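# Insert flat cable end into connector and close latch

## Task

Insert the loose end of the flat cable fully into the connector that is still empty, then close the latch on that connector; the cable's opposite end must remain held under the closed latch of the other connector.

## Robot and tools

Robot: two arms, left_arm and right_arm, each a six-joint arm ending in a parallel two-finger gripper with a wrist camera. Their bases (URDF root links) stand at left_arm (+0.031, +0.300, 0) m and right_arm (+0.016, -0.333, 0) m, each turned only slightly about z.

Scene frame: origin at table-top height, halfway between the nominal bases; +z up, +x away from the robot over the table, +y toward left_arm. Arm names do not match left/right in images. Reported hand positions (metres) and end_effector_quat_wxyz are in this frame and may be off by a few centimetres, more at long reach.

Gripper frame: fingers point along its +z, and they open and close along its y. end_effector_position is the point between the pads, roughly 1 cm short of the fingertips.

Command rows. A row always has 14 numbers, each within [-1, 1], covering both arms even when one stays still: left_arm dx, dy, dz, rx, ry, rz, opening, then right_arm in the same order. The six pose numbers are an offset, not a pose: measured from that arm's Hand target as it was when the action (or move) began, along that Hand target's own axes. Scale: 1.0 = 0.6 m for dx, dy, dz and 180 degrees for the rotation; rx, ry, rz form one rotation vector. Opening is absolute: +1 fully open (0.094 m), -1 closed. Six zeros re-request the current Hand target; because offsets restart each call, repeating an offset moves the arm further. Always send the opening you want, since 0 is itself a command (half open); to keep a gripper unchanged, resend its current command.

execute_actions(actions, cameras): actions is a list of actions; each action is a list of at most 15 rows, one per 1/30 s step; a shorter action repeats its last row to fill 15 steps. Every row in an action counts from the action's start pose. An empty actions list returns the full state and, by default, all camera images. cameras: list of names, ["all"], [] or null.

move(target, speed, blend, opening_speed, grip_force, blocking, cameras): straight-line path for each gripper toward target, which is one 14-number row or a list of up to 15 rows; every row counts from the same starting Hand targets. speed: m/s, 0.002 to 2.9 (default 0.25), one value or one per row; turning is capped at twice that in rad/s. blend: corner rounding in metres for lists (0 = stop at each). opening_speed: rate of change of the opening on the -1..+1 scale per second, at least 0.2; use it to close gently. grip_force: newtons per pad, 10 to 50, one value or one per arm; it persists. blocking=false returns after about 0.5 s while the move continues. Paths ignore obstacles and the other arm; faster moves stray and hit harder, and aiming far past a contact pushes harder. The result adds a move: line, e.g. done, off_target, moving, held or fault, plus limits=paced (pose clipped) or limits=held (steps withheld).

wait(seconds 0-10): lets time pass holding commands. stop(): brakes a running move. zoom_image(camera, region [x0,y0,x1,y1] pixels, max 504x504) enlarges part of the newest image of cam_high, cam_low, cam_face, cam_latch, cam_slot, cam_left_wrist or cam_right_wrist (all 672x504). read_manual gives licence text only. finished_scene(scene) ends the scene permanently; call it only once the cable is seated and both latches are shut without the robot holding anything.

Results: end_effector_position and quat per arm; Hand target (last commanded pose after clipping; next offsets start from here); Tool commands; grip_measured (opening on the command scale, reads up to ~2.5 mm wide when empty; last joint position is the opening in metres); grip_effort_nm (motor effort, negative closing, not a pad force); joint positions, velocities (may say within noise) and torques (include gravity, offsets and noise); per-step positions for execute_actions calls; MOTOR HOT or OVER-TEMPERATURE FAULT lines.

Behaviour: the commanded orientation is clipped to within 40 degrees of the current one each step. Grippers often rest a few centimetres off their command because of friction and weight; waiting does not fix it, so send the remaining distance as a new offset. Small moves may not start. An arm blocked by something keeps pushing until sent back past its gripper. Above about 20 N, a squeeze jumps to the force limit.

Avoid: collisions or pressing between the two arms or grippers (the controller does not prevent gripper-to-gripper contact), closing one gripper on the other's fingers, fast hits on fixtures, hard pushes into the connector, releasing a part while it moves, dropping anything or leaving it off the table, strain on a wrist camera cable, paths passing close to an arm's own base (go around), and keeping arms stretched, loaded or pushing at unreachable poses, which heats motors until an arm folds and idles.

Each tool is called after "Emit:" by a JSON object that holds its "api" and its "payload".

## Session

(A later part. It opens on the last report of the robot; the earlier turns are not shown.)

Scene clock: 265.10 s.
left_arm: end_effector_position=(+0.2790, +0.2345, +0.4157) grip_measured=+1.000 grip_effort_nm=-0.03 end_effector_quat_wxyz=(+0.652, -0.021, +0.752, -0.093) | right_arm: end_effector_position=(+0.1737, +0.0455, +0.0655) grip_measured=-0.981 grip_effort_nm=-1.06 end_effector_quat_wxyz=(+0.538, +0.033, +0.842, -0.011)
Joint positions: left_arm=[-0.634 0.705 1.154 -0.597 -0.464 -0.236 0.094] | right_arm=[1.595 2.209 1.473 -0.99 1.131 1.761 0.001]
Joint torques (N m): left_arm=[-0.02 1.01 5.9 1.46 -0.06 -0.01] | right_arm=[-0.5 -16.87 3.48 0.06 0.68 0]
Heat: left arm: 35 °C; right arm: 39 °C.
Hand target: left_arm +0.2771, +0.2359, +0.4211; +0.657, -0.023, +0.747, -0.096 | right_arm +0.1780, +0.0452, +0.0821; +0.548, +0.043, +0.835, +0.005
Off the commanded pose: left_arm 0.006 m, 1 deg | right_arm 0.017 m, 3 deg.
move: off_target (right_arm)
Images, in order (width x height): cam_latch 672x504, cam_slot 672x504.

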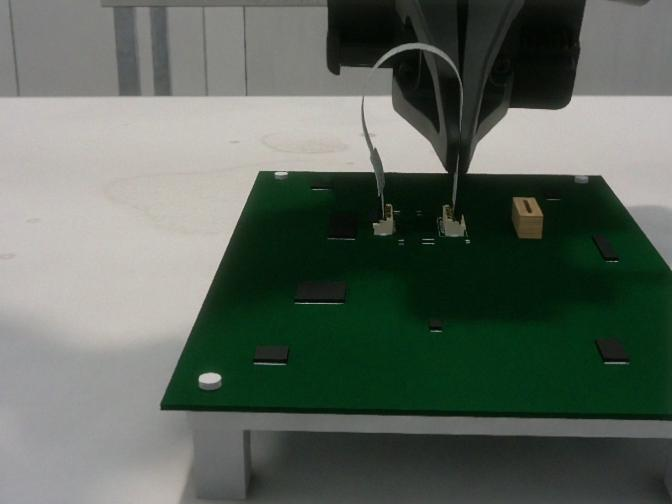

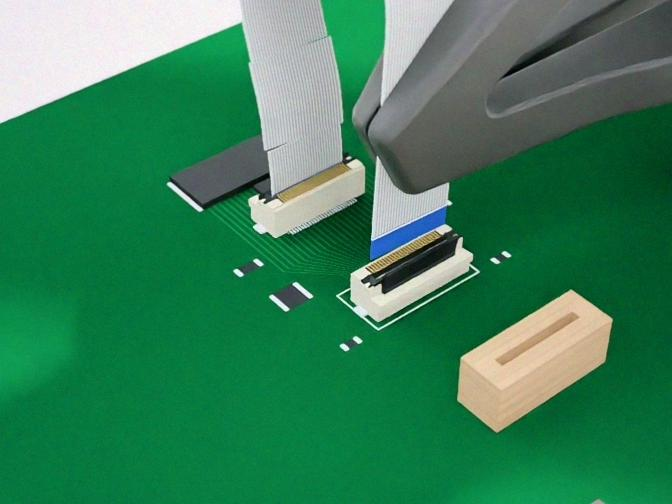

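Emit:
{"api": "move", "payload": {"target": [0,0,0,0,0,0,1,0.0062,-0.0008,0.0011,0,0,0,-1], "speed": 0.05, "cameras": ["cam_latch","cam_slot"]}}

Emit:
{"api": "zoom_image", "payload": {"camera": "cam_latch", "region": [430, 165, 475, 240]}}

Emit:
{"api": "zoom_image", "payload": {"camera": "cam_slot", "region": [330, 150, 510, 330]}}

Scene clock: 274.40 s.
left_arm: end_effector_position=(+0.2790, +0.2345, +0.4157) grip_measured=+1.000 grip_effort_nm=-0.03 end_effector_quat_wxyz=(+0.652, -0.021, +0.752, -0.093) | right_arm: end_effector_position=(+0.1737, +0.0465, +0.0653) grip_measured=-0.981 grip_effort_nm=-1.06 end_effector_quat_wxyz=(+0.538, +0.035, +0.842, -0.008)
Joint positions: left_arm=[-0.634 0.705 1.154 -0.597 -0.464 -0.236 0.094] | right_arm=[1.595 2.209 1.473 -0.983 1.131 1.76 0.001]
Joint torques (N m): left_arm=[0.01 1.07 5.9 1.46 -0.07 -0.01] | right_arm=[-0.49 -16.34 3.07 0.07 0.7 0.06]
Heat: left arm: 35 °C; right arm: 39 °C.
Hand target: left_arm +0.2771, +0.2359, +0.4211; +0.657, -0.023, +0.747, -0.096 | right_arm +0.1771, +0.0450, +0.0784; +0.548, +0.043, +0.835, +0.005
Off the commanded pose: left_arm 0.006 m, 1 deg | right_arm 0.014 m, 2 deg.
move: off_target (right_arm)
Images, in order (width x height): cam_latch 672x504, cam_slot 672x504.

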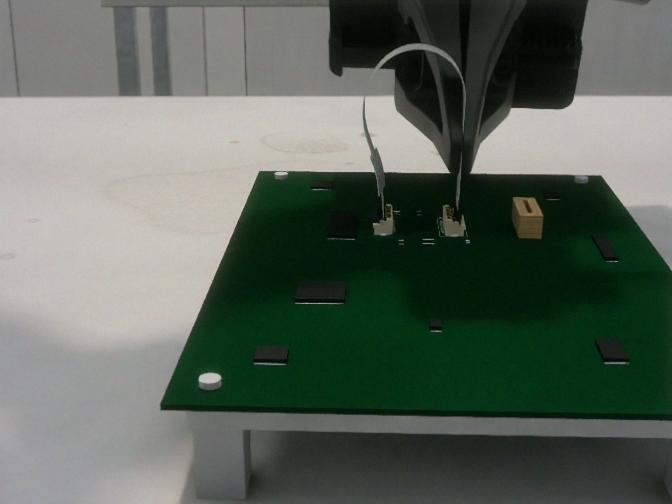

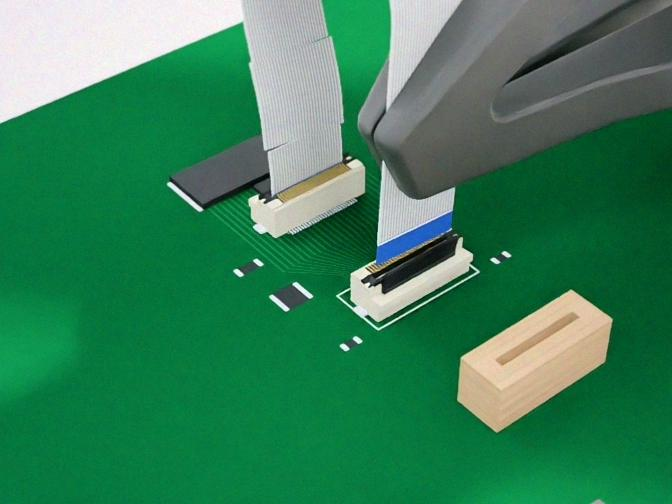

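Scaled by 6.720.

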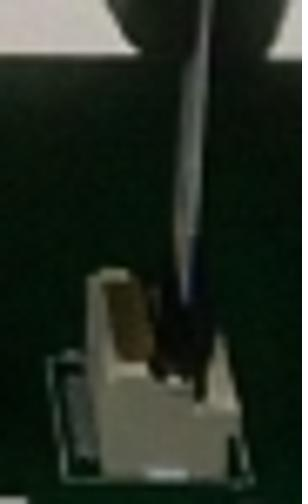

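Scaled by 2.800.

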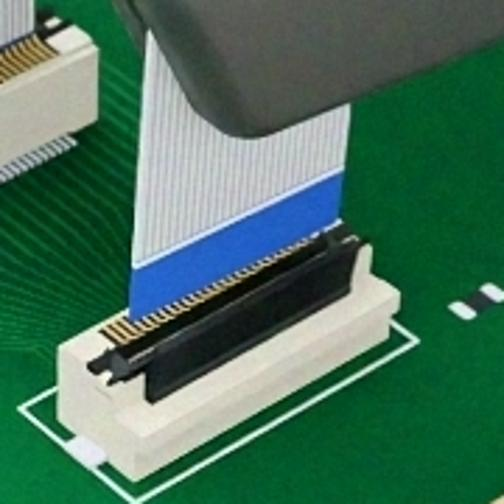

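Emit:
{"api": "move", "payload": {"target": [0,0,0,0,0,0,1,0.0025,-0.0028,0.0015,0,0,0,-1], "speed": 0.05, "cameras": ["cam_latch","cam_slot"]}}

Emit:
{"api": "zoom_image", "payload": {"camera": "cam_latch", "region": [430, 165, 475, 240]}}

Emit:
{"api": "zoom_image", "payload": {"camera": "cam_slot", "region": [330, 150, 510, 330]}}

Scene clock: 278.20 s.
left_arm: end_effector_position=(+0.2790, +0.2345, +0.4157) grip_measured=+1.000 grip_effort_nm=-0.04 end_effector_quat_wxyz=(+0.652, -0.021, +0.752, -0.093) | right_arm: end_effector_position=(+0.1738, +0.0435, +0.0620) grip_measured=-0.981 grip_effort_nm=-1.06 end_effector_quat_wxyz=(+0.539, +0.033, +0.842, -0.011)
Joint positions: left_arm=[-0.634 0.705 1.154 -0.597 -0.464 -0.236 0.094] | right_arm=[1.595 2.209 1.457 -0.974 1.132 1.76 0.001]
Joint torques (N m): left_arm=[-0.03 1.06 5.9 1.46 -0.07 -0.01] | right_arm=[-0.25 -16.35 3.23 0.09 0.69 0.06]
Heat: left arm: 35 °C; right arm: 39 °C.
Hand target: left_arm +0.2771, +0.2359, +0.4211; +0.657, -0.023, +0.747, -0.096 | right_arm +0.1773, +0.0434, +0.0766; +0.548, +0.043, +0.835, +0.005
Off the commanded pose: left_arm 0.006 m, 1 deg | right_arm 0.015 m, 3 deg.
move: off_target (right_arm)
Images, in order (width x height): cam_latch 672x504, cam_slot 672x504.

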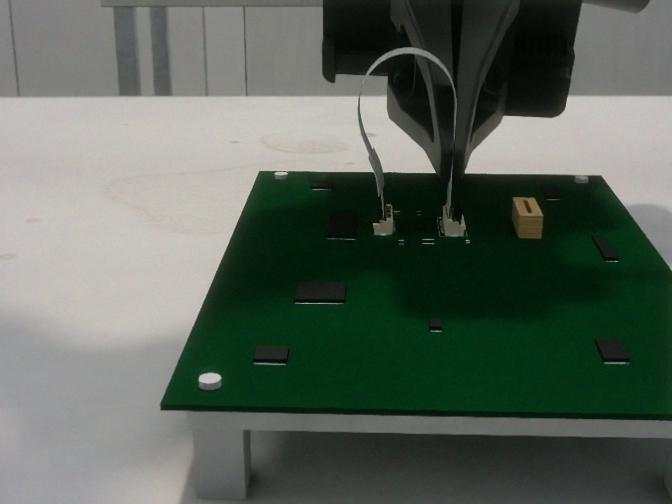

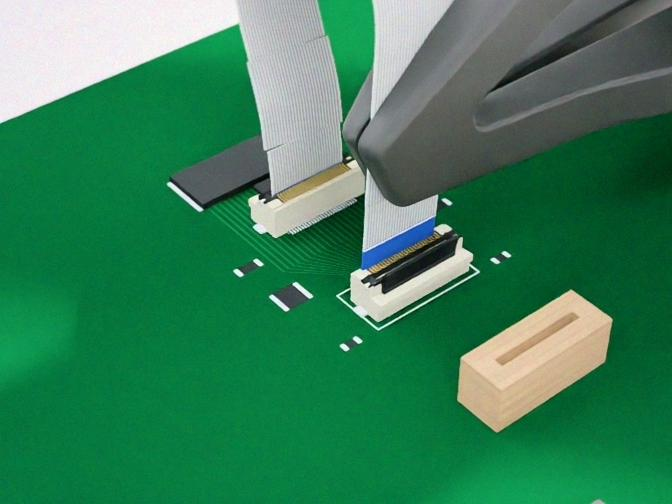

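Scaled by 6.720.

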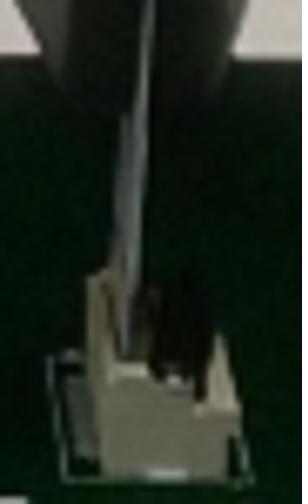

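Scaled by 2.800.

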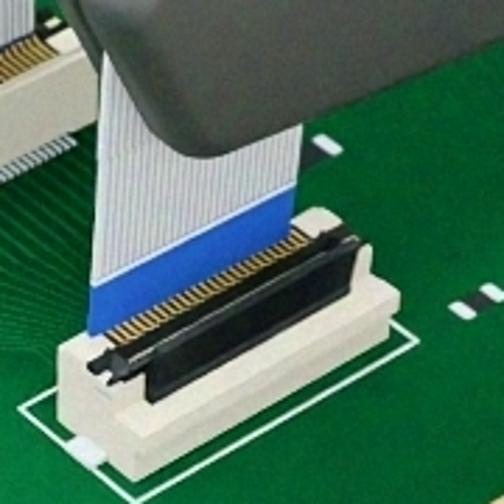

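Emit:
{"api": "move", "payload": {"target": [0,0,0,0,0,0,1,0.0022,0.0034,-0.005,0,0,0,-1], "speed": 0.05, "cameras": ["cam_latch","cam_slot"]}}

Emit:
{"api": "zoom_image", "payload": {"camera": "cam_latch", "region": [430, 165, 475, 240]}}

Emit:
{"api": "zoom_image", "payload": {"camera": "cam_slot", "region": [330, 150, 510, 330]}}

Scene clock: 288.23 s.
left_arm: end_effector_position=(+0.2790, +0.2345, +0.4157) grip_measured=+1.000 grip_effort_nm=-0.03 end_effector_quat_wxyz=(+0.652, -0.021, +0.752, -0.093) | right_arm: end_effector_position=(+0.1738, +0.0435, +0.0620) grip_measured=-0.981 grip_effort_nm=-1.06 end_effector_quat_wxyz=(+0.539, +0.033, +0.842, -0.011)
Joint positions: left_arm=[-0.634 0.705 1.154 -0.597 -0.464 -0.236 0.094] | right_arm=[1.595 2.209 1.457 -0.974 1.132 1.761 0.001]
Joint torques (N m): left_arm=[-0.06 1.01 5.87 1.46 -0.06 -0.02] | right_arm=[0.53 -15.24 4.49 -0.15 0.7 0.2]
Heat: left arm: 35 °C; right arm: 39 °C.
Hand target: left_arm +0.2771, +0.2359, +0.4211; +0.657, -0.023, +0.747, -0.096 | right_arm +0.1741, +0.0456, +0.0767; +0.548, +0.043, +0.835, +0.005
Off the commanded pose: left_arm 0.006 m, 1 deg | right_arm 0.015 m, 3 deg.
move: off_target (right_arm)
Images, in order (width x height): cam_latch 672x504, cam_slot 672x504.

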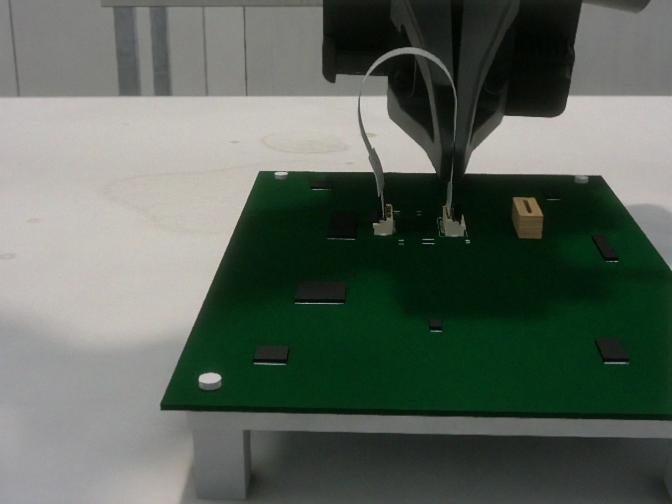

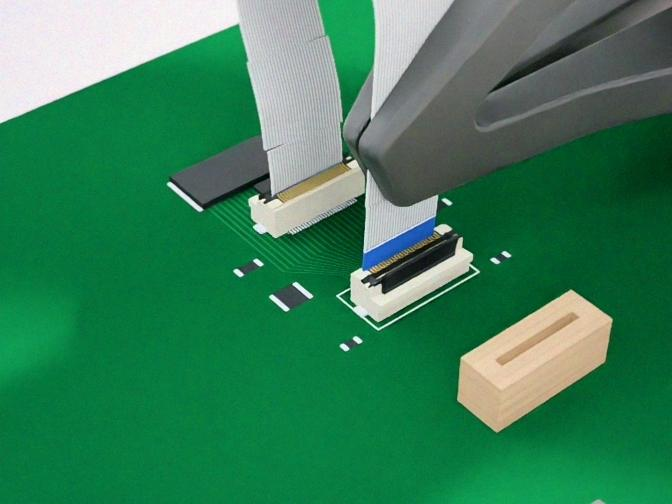

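Scaled by 6.720.

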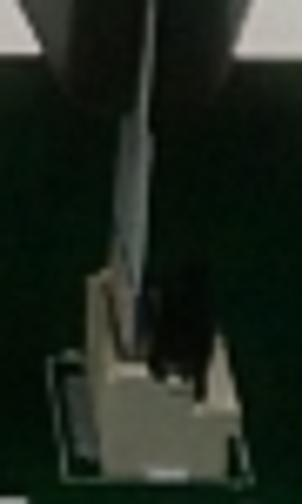

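Scaled by 2.800.

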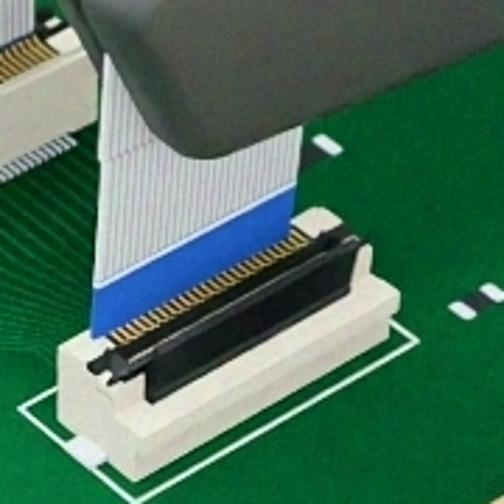

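Emit:
{"api": "move", "payload": {"target": [0,0,0,0,0,0,1,0.0015,0.0032,-0.003,0,0,0,-1], "speed": 0.05, "cameras": ["cam_latch","cam_slot"]}}

Emit:
{"api": "zoom_image", "payload": {"camera": "cam_latch", "region": [430, 165, 475, 240]}}

Emit:
{"api": "zoom_image", "payload": {"camera": "cam_slot", "region": [330, 150, 510, 330]}}

Scene clock: 293.47 s.
left_arm: end_effector_position=(+0.2790, +0.2345, +0.4157) grip_measured=+1.000 grip_effort_nm=-0.03 end_effector_quat_wxyz=(+0.652, -0.021, +0.752, -0.093) | right_arm: end_effector_position=(+0.1738, +0.0415, +0.0624) grip_measured=-0.981 grip_effort_nm=-1.06 end_effector_quat_wxyz=(+0.539, +0.034, +0.842, -0.014)
Joint positions: left_arm=[-0.634 0.705 1.154 -0.597 -0.464 -0.236 0.094] | right_arm=[1.595 2.209 1.457 -0.988 1.132 1.773 0.001]
Joint torques (N m): left_arm=[-0.05 1.02 5.93 1.47 -0.07 -0.02] | right_arm=[0.96 -14.65 5.34 -0.13 0.69 0.21]
Heat: left arm: 35 °C; right arm: 39 °C.
Hand target: left_arm +0.2771, +0.2359, +0.4211; +0.657, -0.023, +0.747, -0.096 | right_arm +0.1723, +0.0477, +0.0767; +0.548, +0.043, +0.835, +0.005
Off the commanded pose: left_arm 0.006 m, 1 deg | right_arm 0.016 m, 3 deg.
move: off_target (right_arm)
Images, in order (width x height): cam_latch 672x504, cam_slot 672x504.

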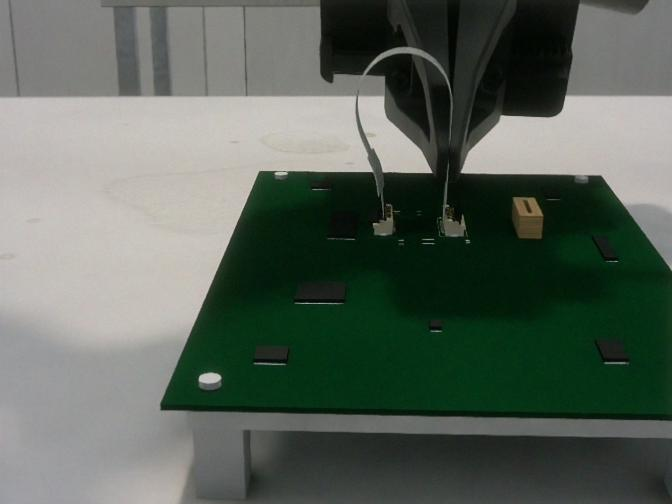

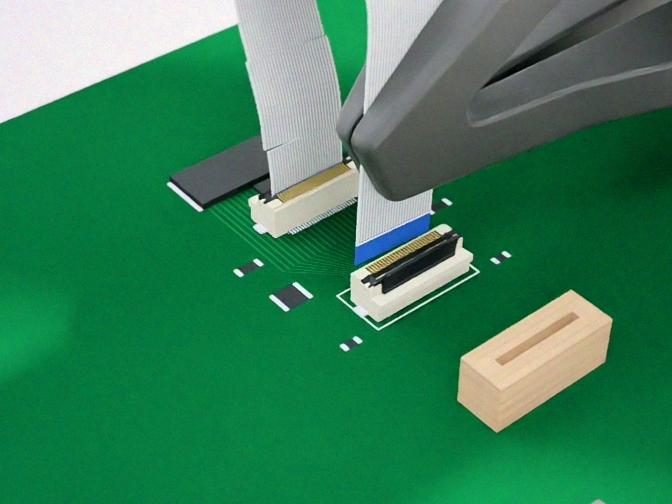

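Scaled by 6.720.

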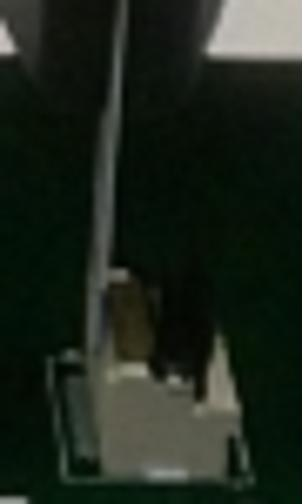

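Scaled by 2.800.

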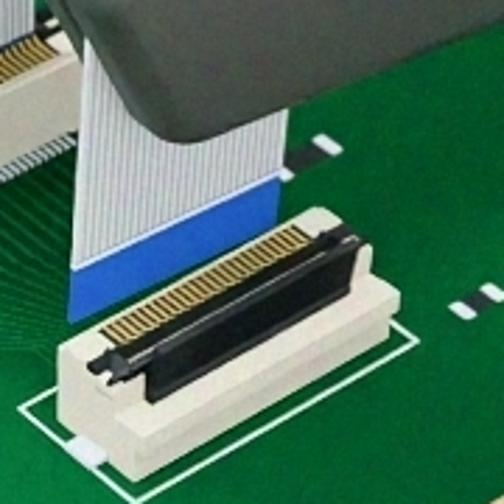

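Emit:
{"api": "move", "payload": {"target": [0,0,0,0,0,0,1,-0.0183,0.0012,-0.0079,0,0,0,-1], "speed": 0.06, "cameras": ["cam_latch","cam_slot"]}}

Scene clock: 306.17 s.
left_arm: end_effector_position=(+0.2790, +0.2345, +0.4157) grip_measured=+1.000 grip_effort_nm=-0.03 end_effector_quat_wxyz=(+0.652, -0.021, +0.752, -0.093) | right_arm: end_effector_position=(+0.1738, +0.0359, +0.0635) grip_measured=-0.981 grip_effort_nm=-1.06 end_effector_quat_wxyz=(+0.540, +0.024, +0.841, -0.030)
Joint positions: left_arm=[-0.634 0.705 1.154 -0.597 -0.464 -0.236 0.094] | right_arm=[1.595 2.209 1.457 -1.027 1.132 1.774 0.001]
Joint torques (N m): left_arm=[-0.05 1.03 5.87 1.47 -0.06 -0.01] | right_arm=[0.95 -16.8 6.63 -0.2 0.67 0.21]
Heat: left arm: 35 °C; right arm: 39 °C.
Hand target: left_arm +0.2771, +0.2359, +0.4211; +0.657, -0.023, +0.747, -0.096 | right_arm +0.1723, +0.0477, +0.0886; +0.548, +0.043, +0.835, +0.005
Off the commanded pose: left_arm 0.006 m, 1 deg | right_arm 0.028 m, 5 deg.
move: off_target (right_arm)
Images, in order (width x height): cam_latch 672x504, cam_slot 672x504.

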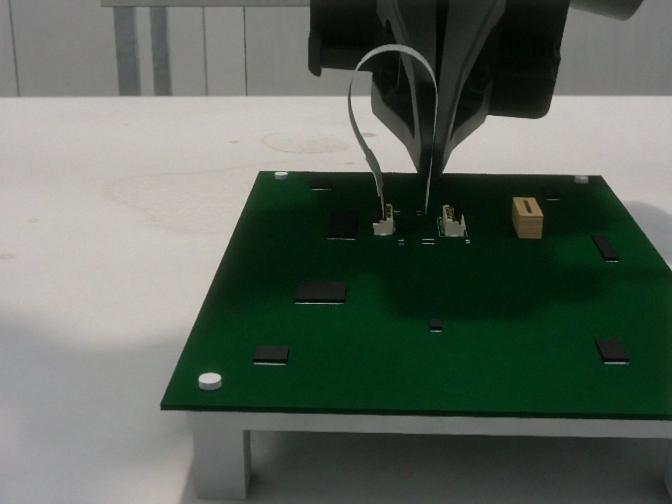

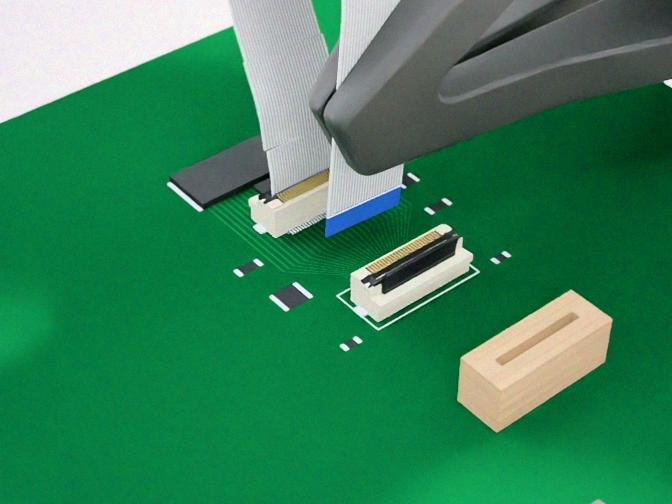

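Emit:
{"api": "move", "payload": {"target": [0,0,0,0,0,0,1,-0.0145,0.004,-0.0076,0,0,0,-1], "speed": 0.06}}

Scene clock: 315.47 s.
left_arm: end_effector_position=(+0.2790, +0.2345, +0.4157) grip_measured=+1.000 grip_effort_nm=-0.03 end_effector_quat_wxyz=(+0.652, -0.021, +0.752, -0.093) | right_arm: end_effector_position=(+0.1730, +0.0391, +0.0710) grip_measured=-0.981 grip_effort_nm=-1.06 end_effector_quat_wxyz=(+0.540, +0.023, +0.841, -0.032)
Joint positions: left_arm=[-0.634 0.705 1.154 -0.597 -0.464 -0.236 0.094] | right_arm=[1.597 2.209 1.49 -1.067 1.132 1.777 0.001]
Joint torques (N m): left_arm=[-0.03 1.07 5.89 1.47 -0.07 -0.01] | right_arm=[0.87 -17.54 6.49 -0.24 0.68 0.24]
Heat: left arm: 36 °C; right arm: 39 °C.
Hand target: left_arm +0.2771, +0.2359, +0.4211; +0.657, -0.023, +0.747, -0.096 | right_arm +0.1717, +0.0496, +0.0986; +0.549, +0.043, +0.835, +0.005
Off the commanded pose: left_arm 0.006 m, 1 deg | right_arm 0.030 m, 5 deg.
move: off_target (right_arm)

Emit:
{"api": "move", "payload": {"target": [0,0,0,0,0,0,1,0.0152,-0.0009,0.0066,0,0,0,-1], "speed": 0.06}}

Scene clock: 318.83 s.
left_arm: end_effector_position=(+0.2790, +0.2345, +0.4157) grip_measured=+1.000 grip_effort_nm=-0.04 end_effector_quat_wxyz=(+0.652, -0.021, +0.752, -0.093) | right_arm: end_effector_position=(+0.1729, +0.0402, +0.0707) grip_measured=-0.981 grip_effort_nm=-1.06 end_effector_quat_wxyz=(+0.540, +0.026, +0.841, -0.028)
Joint positions: left_arm=[-0.634 0.705 1.154 -0.597 -0.464 -0.236 0.094] | right_arm=[1.597 2.209 1.49 -1.06 1.132 1.779 0.001]
Joint torques (N m): left_arm=[-0.03 1.03 5.9 1.47 -0.08 -0.02] | right_arm=[0.7 -15.91 5.29 0.01 0.7 0.22]
Heat: left arm: 36 °C; right arm: 40 °C.
Hand target: left_arm +0.2771, +0.2359, +0.4211; +0.657, -0.023, +0.747, -0.096 | right_arm +0.1717, +0.0496, +0.0887; +0.549, +0.043, +0.835, +0.005
Off the commanded pose: left_arm 0.006 m, 1 deg | right_arm 0.020 m, 4 deg.
move: off_target (right_arm)

Emit:
{"api": "move", "payload": {"target": [0,0,0,0,0,0,1,0.0152,-0.0009,0.0066,0,0,0,-1], "speed": 0.06, "cameras": ["cam_latch","cam_slot"]}}

Emit:
{"api": "zoom_image", "payload": {"camera": "cam_latch", "region": [430, 165, 475, 240]}}

Emit:
{"api": "zoom_image", "payload": {"camera": "cam_slot", "region": [330, 150, 510, 330]}}

Scene clock: 323.93 s.
left_arm: end_effector_position=(+0.2790, +0.2345, +0.4157) grip_measured=+1.000 grip_effort_nm=-0.04 end_effector_quat_wxyz=(+0.652, -0.021, +0.752, -0.093) | right_arm: end_effector_position=(+0.1729, +0.0449, +0.0698) grip_measured=-0.981 grip_effort_nm=-1.06 end_effector_quat_wxyz=(+0.539, +0.035, +0.841, -0.014)
Joint positions: left_arm=[-0.634 0.705 1.154 -0.597 -0.464 -0.236 0.094] | right_arm=[1.597 2.209 1.49 -1.027 1.132 1.78 0.001]
Joint torques (N m): left_arm=[-0.05 1.06 5.89 1.46 -0.06 -0.02] | right_arm=[0.9 -14.17 4.42 0.03 0.7 0.14]
Heat: left arm: 36 °C; right arm: 40 °C.
Hand target: left_arm +0.2771, +0.2359, +0.4211; +0.657, -0.023, +0.747, -0.096 | right_arm +0.1717, +0.0497, +0.0787; +0.549, +0.043, +0.835, +0.005
Off the commanded pose: left_arm 0.006 m, 1 deg | right_arm 0.010 m, 3 deg.
move: off_target (right_arm)
Images, in order (width x height): cam_latch 672x504, cam_slot 672x504.

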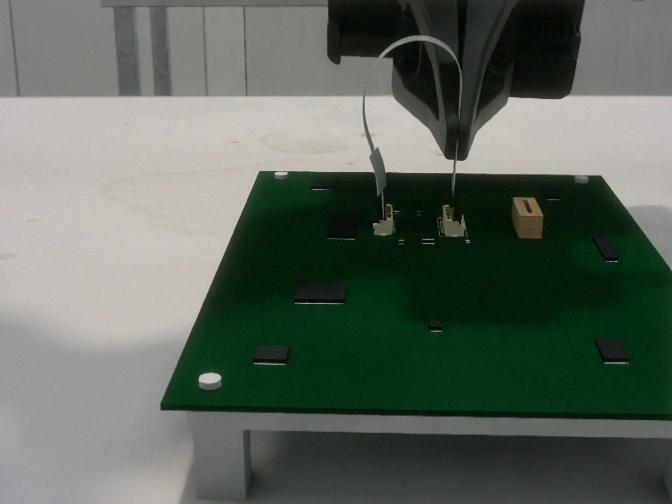

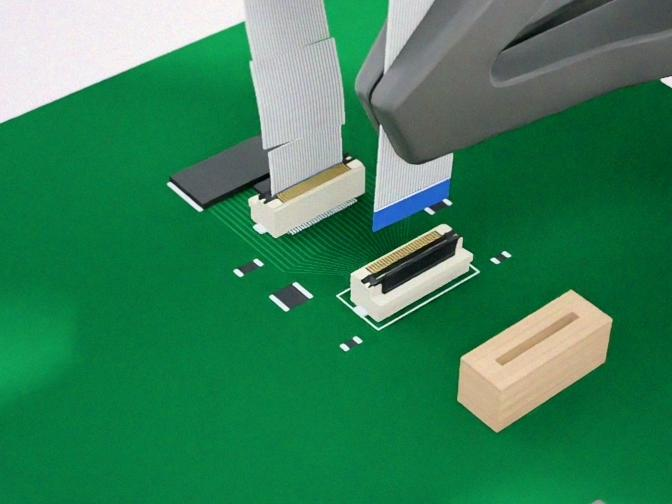

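Scaled by 6.720.

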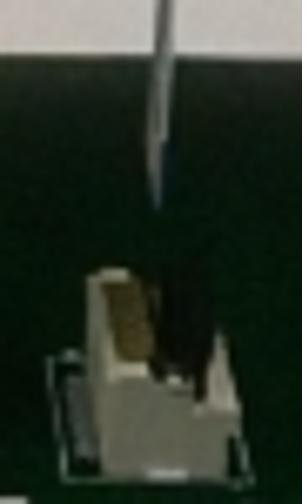

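Scaled by 2.800.

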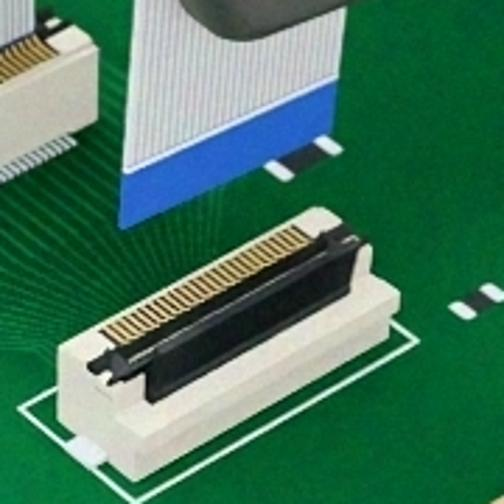

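Emit:
{"api": "move", "payload": {"target": [0,0,0,0,0,0,1,0.0148,-0.008,0.0073,0.0038,-0.0006,-0.0088,-1], "speed": 0.05}}

Scene clock: 330.33 s.
left_arm: end_effector_position=(+0.2790, +0.2345, +0.4157) grip_measured=+1.000 grip_effort_nm=-0.03 end_effector_quat_wxyz=(+0.652, -0.021, +0.752, -0.093) | right_arm: end_effector_position=(+0.1729, +0.0458, +0.0697) grip_measured=-0.981 grip_effort_nm=-1.06 end_effector_quat_wxyz=(+0.539, +0.036, +0.841, -0.011)
Joint positions: left_arm=[-0.634 0.705 1.154 -0.597 -0.464 -0.236 0.094] | right_arm=[1.597 2.209 1.49 -1.021 1.132 1.78 0.001]
Joint torques (N m): left_arm=[-0.01 1.09 5.89 1.45 -0.07 0] | right_arm=[0.76 -12.25 3.28 0.03 0.68 0.16]
Heat: left arm: 36 °C; right arm: 39 °C.
Hand target: left_arm +0.2771, +0.2359, +0.4211; +0.657, -0.023, +0.747, -0.096 | right_arm +0.1719, +0.0454, +0.0686; +0.549, +0.035, +0.835, -0.007
Off the commanded pose: left_arm 0.006 m, 1 deg | right_arm 0.002 m, 1 deg.
move: done

Emit:
{"api": "move", "payload": {"target": [0,0,0,0,0,0,1,0.0076,-0.0018,0.0034,0.001,0,-0.002,-1], "speed": 0.05, "cameras": ["cam_latch","cam_slot"]}}

Emit:
{"api": "zoom_image", "payload": {"camera": "cam_latch", "region": [430, 165, 475, 240]}}

Emit:
{"api": "zoom_image", "payload": {"camera": "cam_slot", "region": [330, 150, 510, 330]}}

Scene clock: 334.50 s.
left_arm: end_effector_position=(+0.2790, +0.2345, +0.4157) grip_measured=+1.000 grip_effort_nm=-0.03 end_effector_quat_wxyz=(+0.652, -0.021, +0.752, -0.093) | right_arm: end_effector_position=(+0.1729, +0.0452, +0.0680) grip_measured=-0.981 grip_effort_nm=-1.06 end_effector_quat_wxyz=(+0.539, +0.037, +0.841, -0.010)
Joint positions: left_arm=[-0.634 0.705 1.154 -0.597 -0.464 -0.236 0.094] | right_arm=[1.597 2.209 1.483 -1.012 1.132 1.78 0.001]
Joint torques (N m): left_arm=[-0.03 1.05 5.89 1.47 -0.05 -0.01] | right_arm=[0.84 -11.32 3.44 0.05 0.68 0.13]
Heat: left arm: 36 °C; right arm: 39 °C.
Hand target: left_arm +0.2771, +0.2359, +0.4211; +0.657, -0.023, +0.747, -0.096 | right_arm +0.1719, +0.0444, +0.0635; +0.549, +0.033, +0.835, -0.011
Off the commanded pose: left_arm 0.006 m, 1 deg | right_arm 0.005 m, 1 deg.
move: done
Images, in order (width x height): cam_latch 672x504, cam_slot 672x504.

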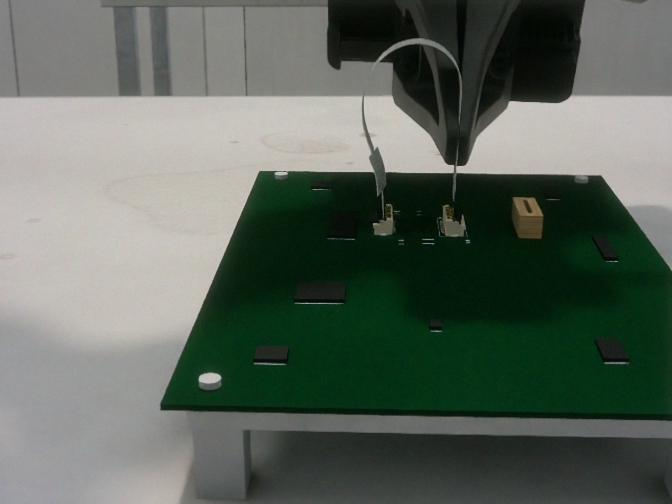

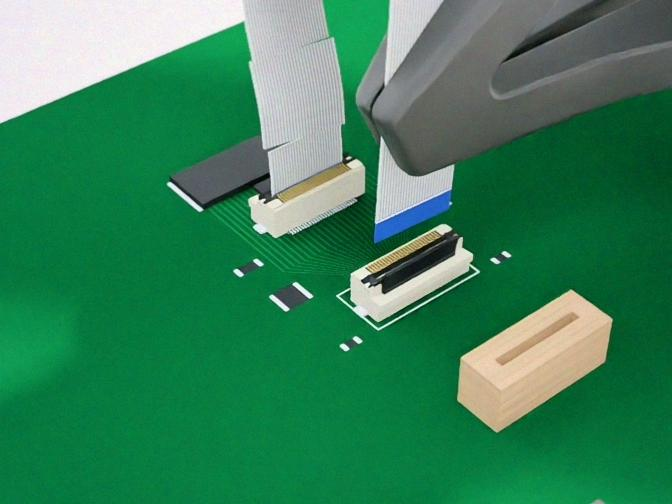

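Scaled by 6.720.

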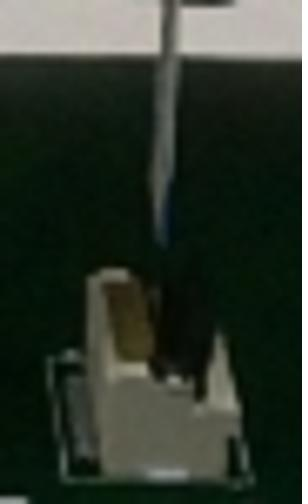

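Scaled by 2.800.

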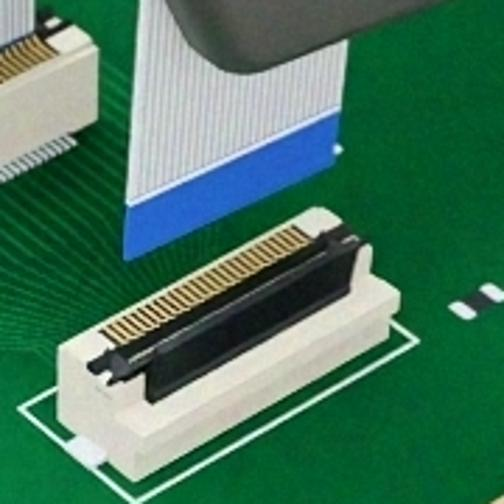

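Emit:
{"api": "move", "payload": {"target": [0,0,0,0,0,0,1,0.0076,-0.0023,0.0034,0.0008,0,-0.0016,-1], "speed": 0.05, "cameras": ["cam_latch","cam_slot"]}}

Emit:
{"api": "zoom_image", "payload": {"camera": "cam_latch", "region": [430, 165, 475, 240]}}

Emit:
{"api": "zoom_image", "payload": {"camera": "cam_slot", "region": [330, 150, 510, 330]}}

Scene clock: 338.10 s.
left_arm: end_effector_position=(+0.2790, +0.2345, +0.4157) grip_measured=+1.000 grip_effort_nm=-0.03 end_effector_quat_wxyz=(+0.652, -0.021, +0.752, -0.093) | right_arm: end_effector_position=(+0.1729, +0.0440, +0.0638) grip_measured=-0.981 grip_effort_nm=-1.06 end_effector_quat_wxyz=(+0.539, +0.036, +0.841, -0.012)
Joint positions: left_arm=[-0.634 0.705 1.154 -0.597 -0.464 -0.236 0.094] | right_arm=[1.597 2.215 1.473 -1.001 1.132 1.78 0.001]
Joint torques (N m): left_arm=[-0.01 0.99 5.91 1.46 -0.06 -0.02] | right_arm=[0.87 -11.22 3.33 0.06 0.66 0.16]
Heat: left arm: 36 °C; right arm: 39 °C.
Hand target: left_arm +0.2771, +0.2359, +0.4211; +0.657, -0.023, +0.747, -0.096 | right_arm +0.1719, +0.0431, +0.0584; +0.549, +0.032, +0.835, -0.013
Off the commanded pose: left_arm 0.006 m, 1 deg | right_arm 0.005 m, 1 deg.
move: done
Images, in order (width x height): cam_latch 672x504, cam_slot 672x504.

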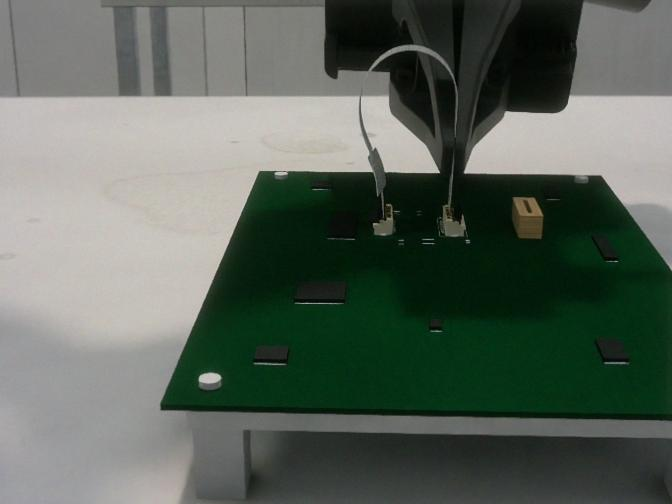

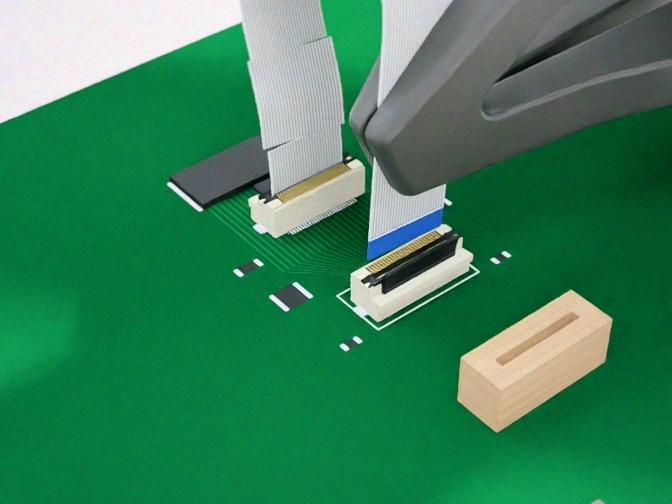

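Scaled by 6.720.

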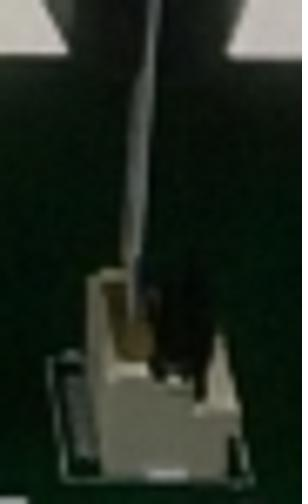

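Scaled by 2.800.

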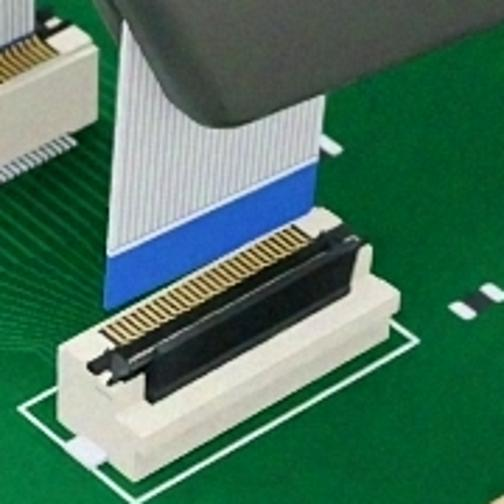

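Emit:
{"api": "move", "payload": {"target": [0,0,0,0,0,0,1,0.001,0.002,0,-0.0012,0.0002,0.0028,-1], "speed": 0.05, "cameras": ["cam_latch","cam_slot"]}}

Emit:
{"api": "zoom_image", "payload": {"camera": "cam_latch", "region": [430, 165, 475, 240]}}

Scene clock: 341.30 s.
left_arm: end_effector_position=(+0.2790, +0.2345, +0.4157) grip_measured=+1.000 grip_effort_nm=-0.03 end_effector_quat_wxyz=(+0.652, -0.021, +0.752, -0.093) | right_arm: end_effector_position=(+0.1729, +0.0454, +0.0636) grip_measured=-0.981 grip_effort_nm=-1.06 end_effector_quat_wxyz=(+0.539, +0.039, +0.842, -0.008)
Joint positions: left_arm=[-0.634 0.705 1.154 -0.597 -0.464 -0.236 0.094] | right_arm=[1.597 2.215 1.473 -0.991 1.132 1.78 0.001]
Joint torques (N m): left_arm=[-0.06 1.03 5.89 1.47 -0.05 -0.01] | right_arm=[0.7 -11.25 3.36 0.05 0.63 0.15]
Heat: left arm: 36 °C; right arm: 38 °C.
Hand target: left_arm +0.2771, +0.2359, +0.4211; +0.657, -0.023, +0.747, -0.096 | right_arm +0.1717, +0.0443, +0.0579; +0.549, +0.034, +0.835, -0.009
Off the commanded pose: left_arm 0.006 m, 1 deg | right_arm 0.006 m, 1 deg.
move: done
Images, in order (width x height): cam_latch 672x504, cam_slot 672x504.

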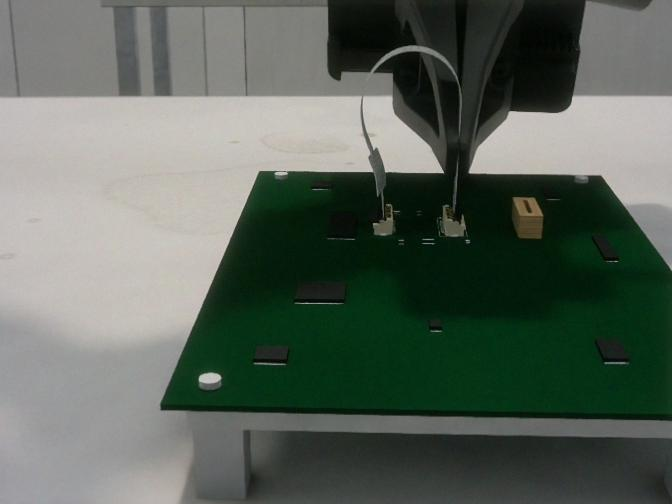

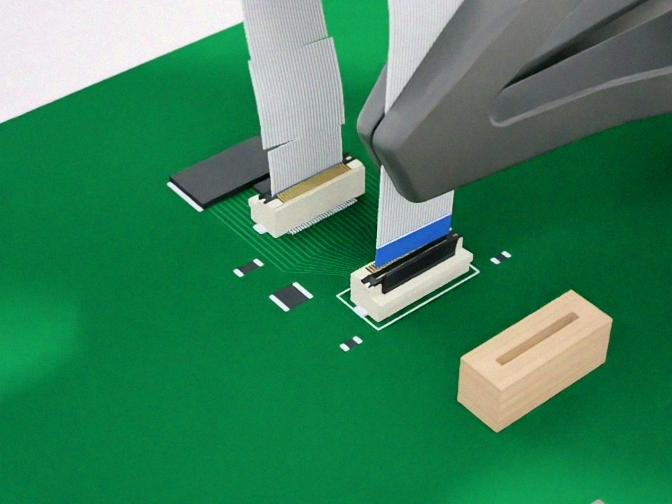

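Scaled by 6.720.

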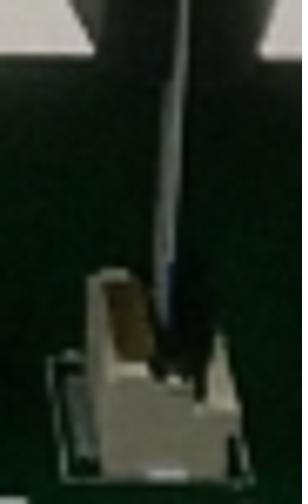

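Emit:
{"api": "move", "payload": {"target": [0,0,0,0,0,0,1,0.0053,-0.001,0.0023,0.0002,0,-0.0004,-1], "speed": 0.05, "cameras": ["cam_latch","cam_slot"]}}

Emit:
{"api": "zoom_image", "payload": {"camera": "cam_latch", "region": [430, 165, 475, 240]}}

Emit:
{"api": "zoom_image", "payload": {"camera": "cam_slot", "region": [330, 150, 510, 330]}}

Scene clock: 345.17 s.
left_arm: end_effector_position=(+0.2790, +0.2345, +0.4157) grip_measured=+1.000 grip_effort_nm=-0.04 end_effector_quat_wxyz=(+0.652, -0.021, +0.752, -0.093) | right_arm: end_effector_position=(+0.1731, +0.0457, +0.0623) grip_measured=-0.981 grip_effort_nm=-1.06 end_effector_quat_wxyz=(+0.540, +0.039, +0.841, -0.006)
Joint positions: left_arm=[-0.634 0.705 1.154 -0.597 -0.464 -0.236 0.094] | right_arm=[1.597 2.217 1.469 -0.981 1.135 1.78 0.001]
Joint torques (N m): left_arm=[-0.08 1.05 5.87 1.47 -0.08 -0.02] | right_arm=[0.77 -10.81 3.15 0.09 0.64 0.2]
Heat: left arm: 36 °C; right arm: 38 °C.
Hand target: left_arm +0.2771, +0.2359, +0.4211; +0.657, -0.023, +0.747, -0.096 | right_arm +0.1717, +0.0439, +0.0545; +0.549, +0.034, +0.835, -0.010
Off the commanded pose: left_arm 0.006 m, 1 deg | right_arm 0.008 m, 1 deg.
move: done
Images, in order (width x height): cam_latch 672x504, cam_slot 672x504.

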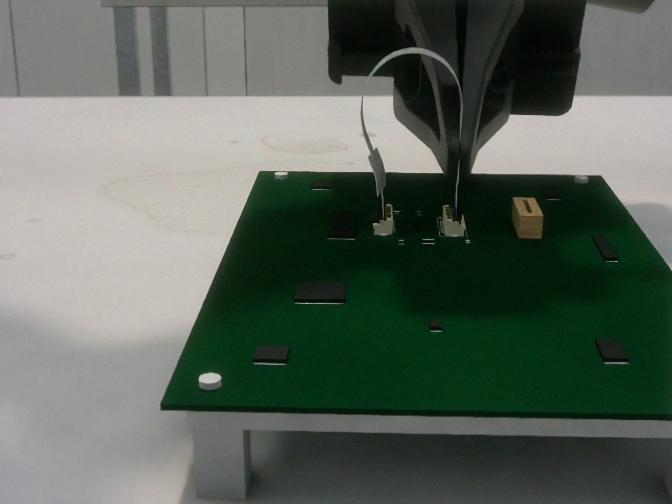

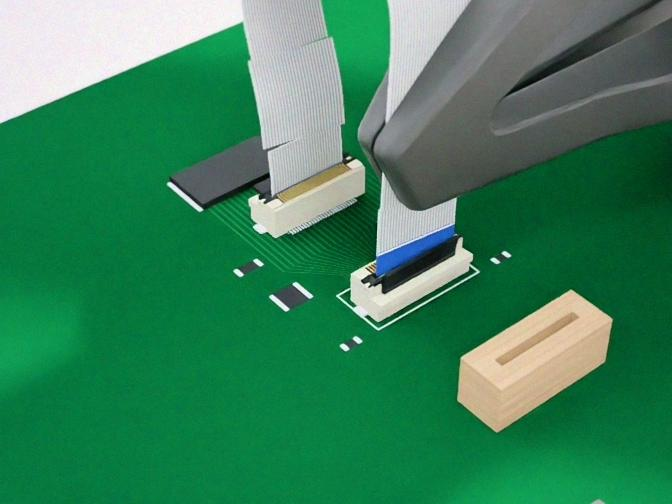

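Scaled by 6.720.

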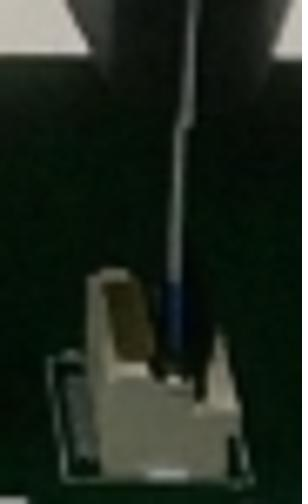

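Scaled by 2.800.

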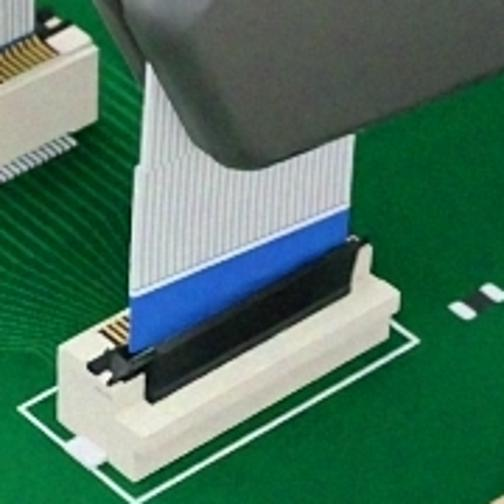

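Emit:
{"api": "execute_actions", "payload": {"actions": [], "cameras": ["cam_face","cam_slot"]}}

Emit:
{"api": "zoom_image", "payload": {"camera": "cam_face", "region": [240, 130, 380, 250]}}

Emit:
{"api": "zoom_image", "payload": {"camera": "cam_slot", "region": [345, 210, 485, 320]}}

Scene clock: 357.17 s.
left_arm: end_effector_position=(+0.2790, +0.2345, +0.4157) grip_measured=+1.000 grip_effort_nm=-0.03 end_effector_quat_wxyz=(+0.652, -0.021, +0.752, -0.093) | right_arm: end_effector_position=(+0.1731, +0.0457, +0.0623) grip_measured=-0.981 grip_effort_nm=-1.06 end_effector_quat_wxyz=(+0.540, +0.039, +0.841, -0.006)
Joint positions: left_arm=[-0.634 0.705 1.154 -0.597 -0.464 -0.236 0.094] | right_arm=[1.597 2.217 1.469 -0.981 1.135 1.78 0.001]
Joint velocities: within noise
Joint torques (N m): left_arm=[-0.02 1.03 5.87 1.48 -0.07 -0.01] | right_arm=[0.81 -10.82 3.15 0.09 0.62 0.17]
Heat: left arm: 36 °C; right arm: 37 °C.
Hand target: left_arm +0.2771, +0.2359, +0.4211; +0.657, -0.023, +0.747, -0.096 | right_arm +0.1717, +0.0439, +0.0545; +0.549, +0.034, +0.835, -0.010
Tool commands: left_gripper/opening=+1.0 right_gripper/opening=-1.0
Off the commanded pose: left_arm 0.006 m, 1 deg | right_arm 0.008 m, 1 deg.
Images, in order (width x height): cam_face 672x504, cam_slot 672x504.

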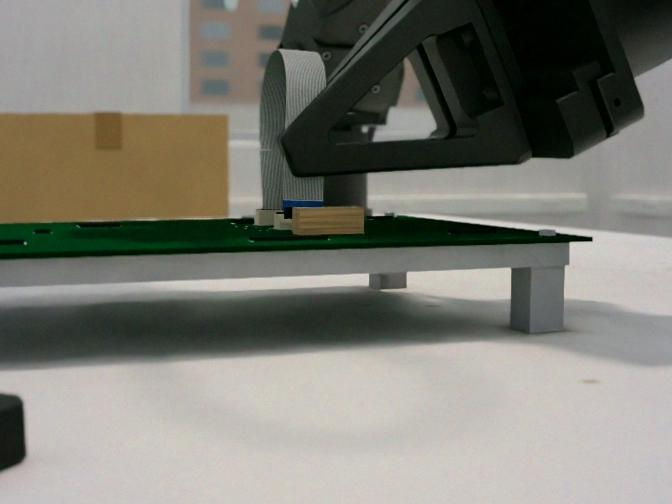

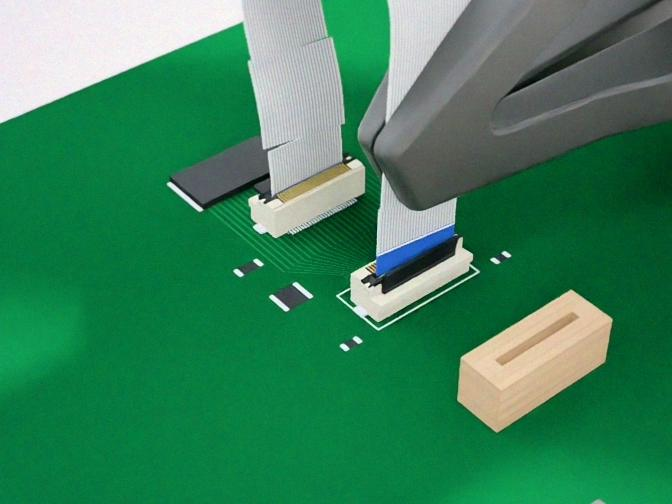

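Scaled by 3.600.

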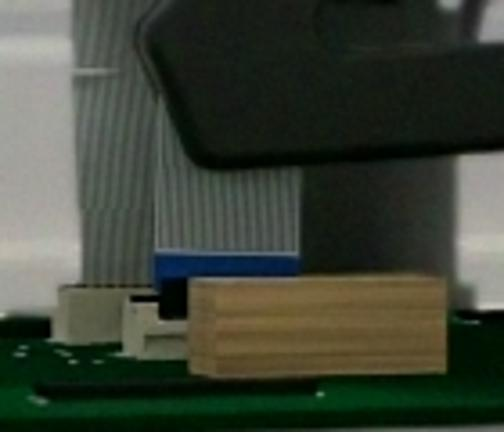

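Scaled by 3.600.

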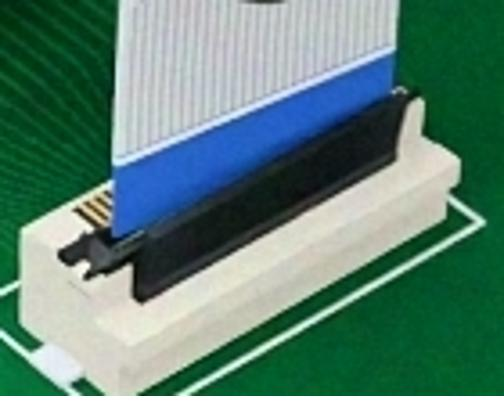

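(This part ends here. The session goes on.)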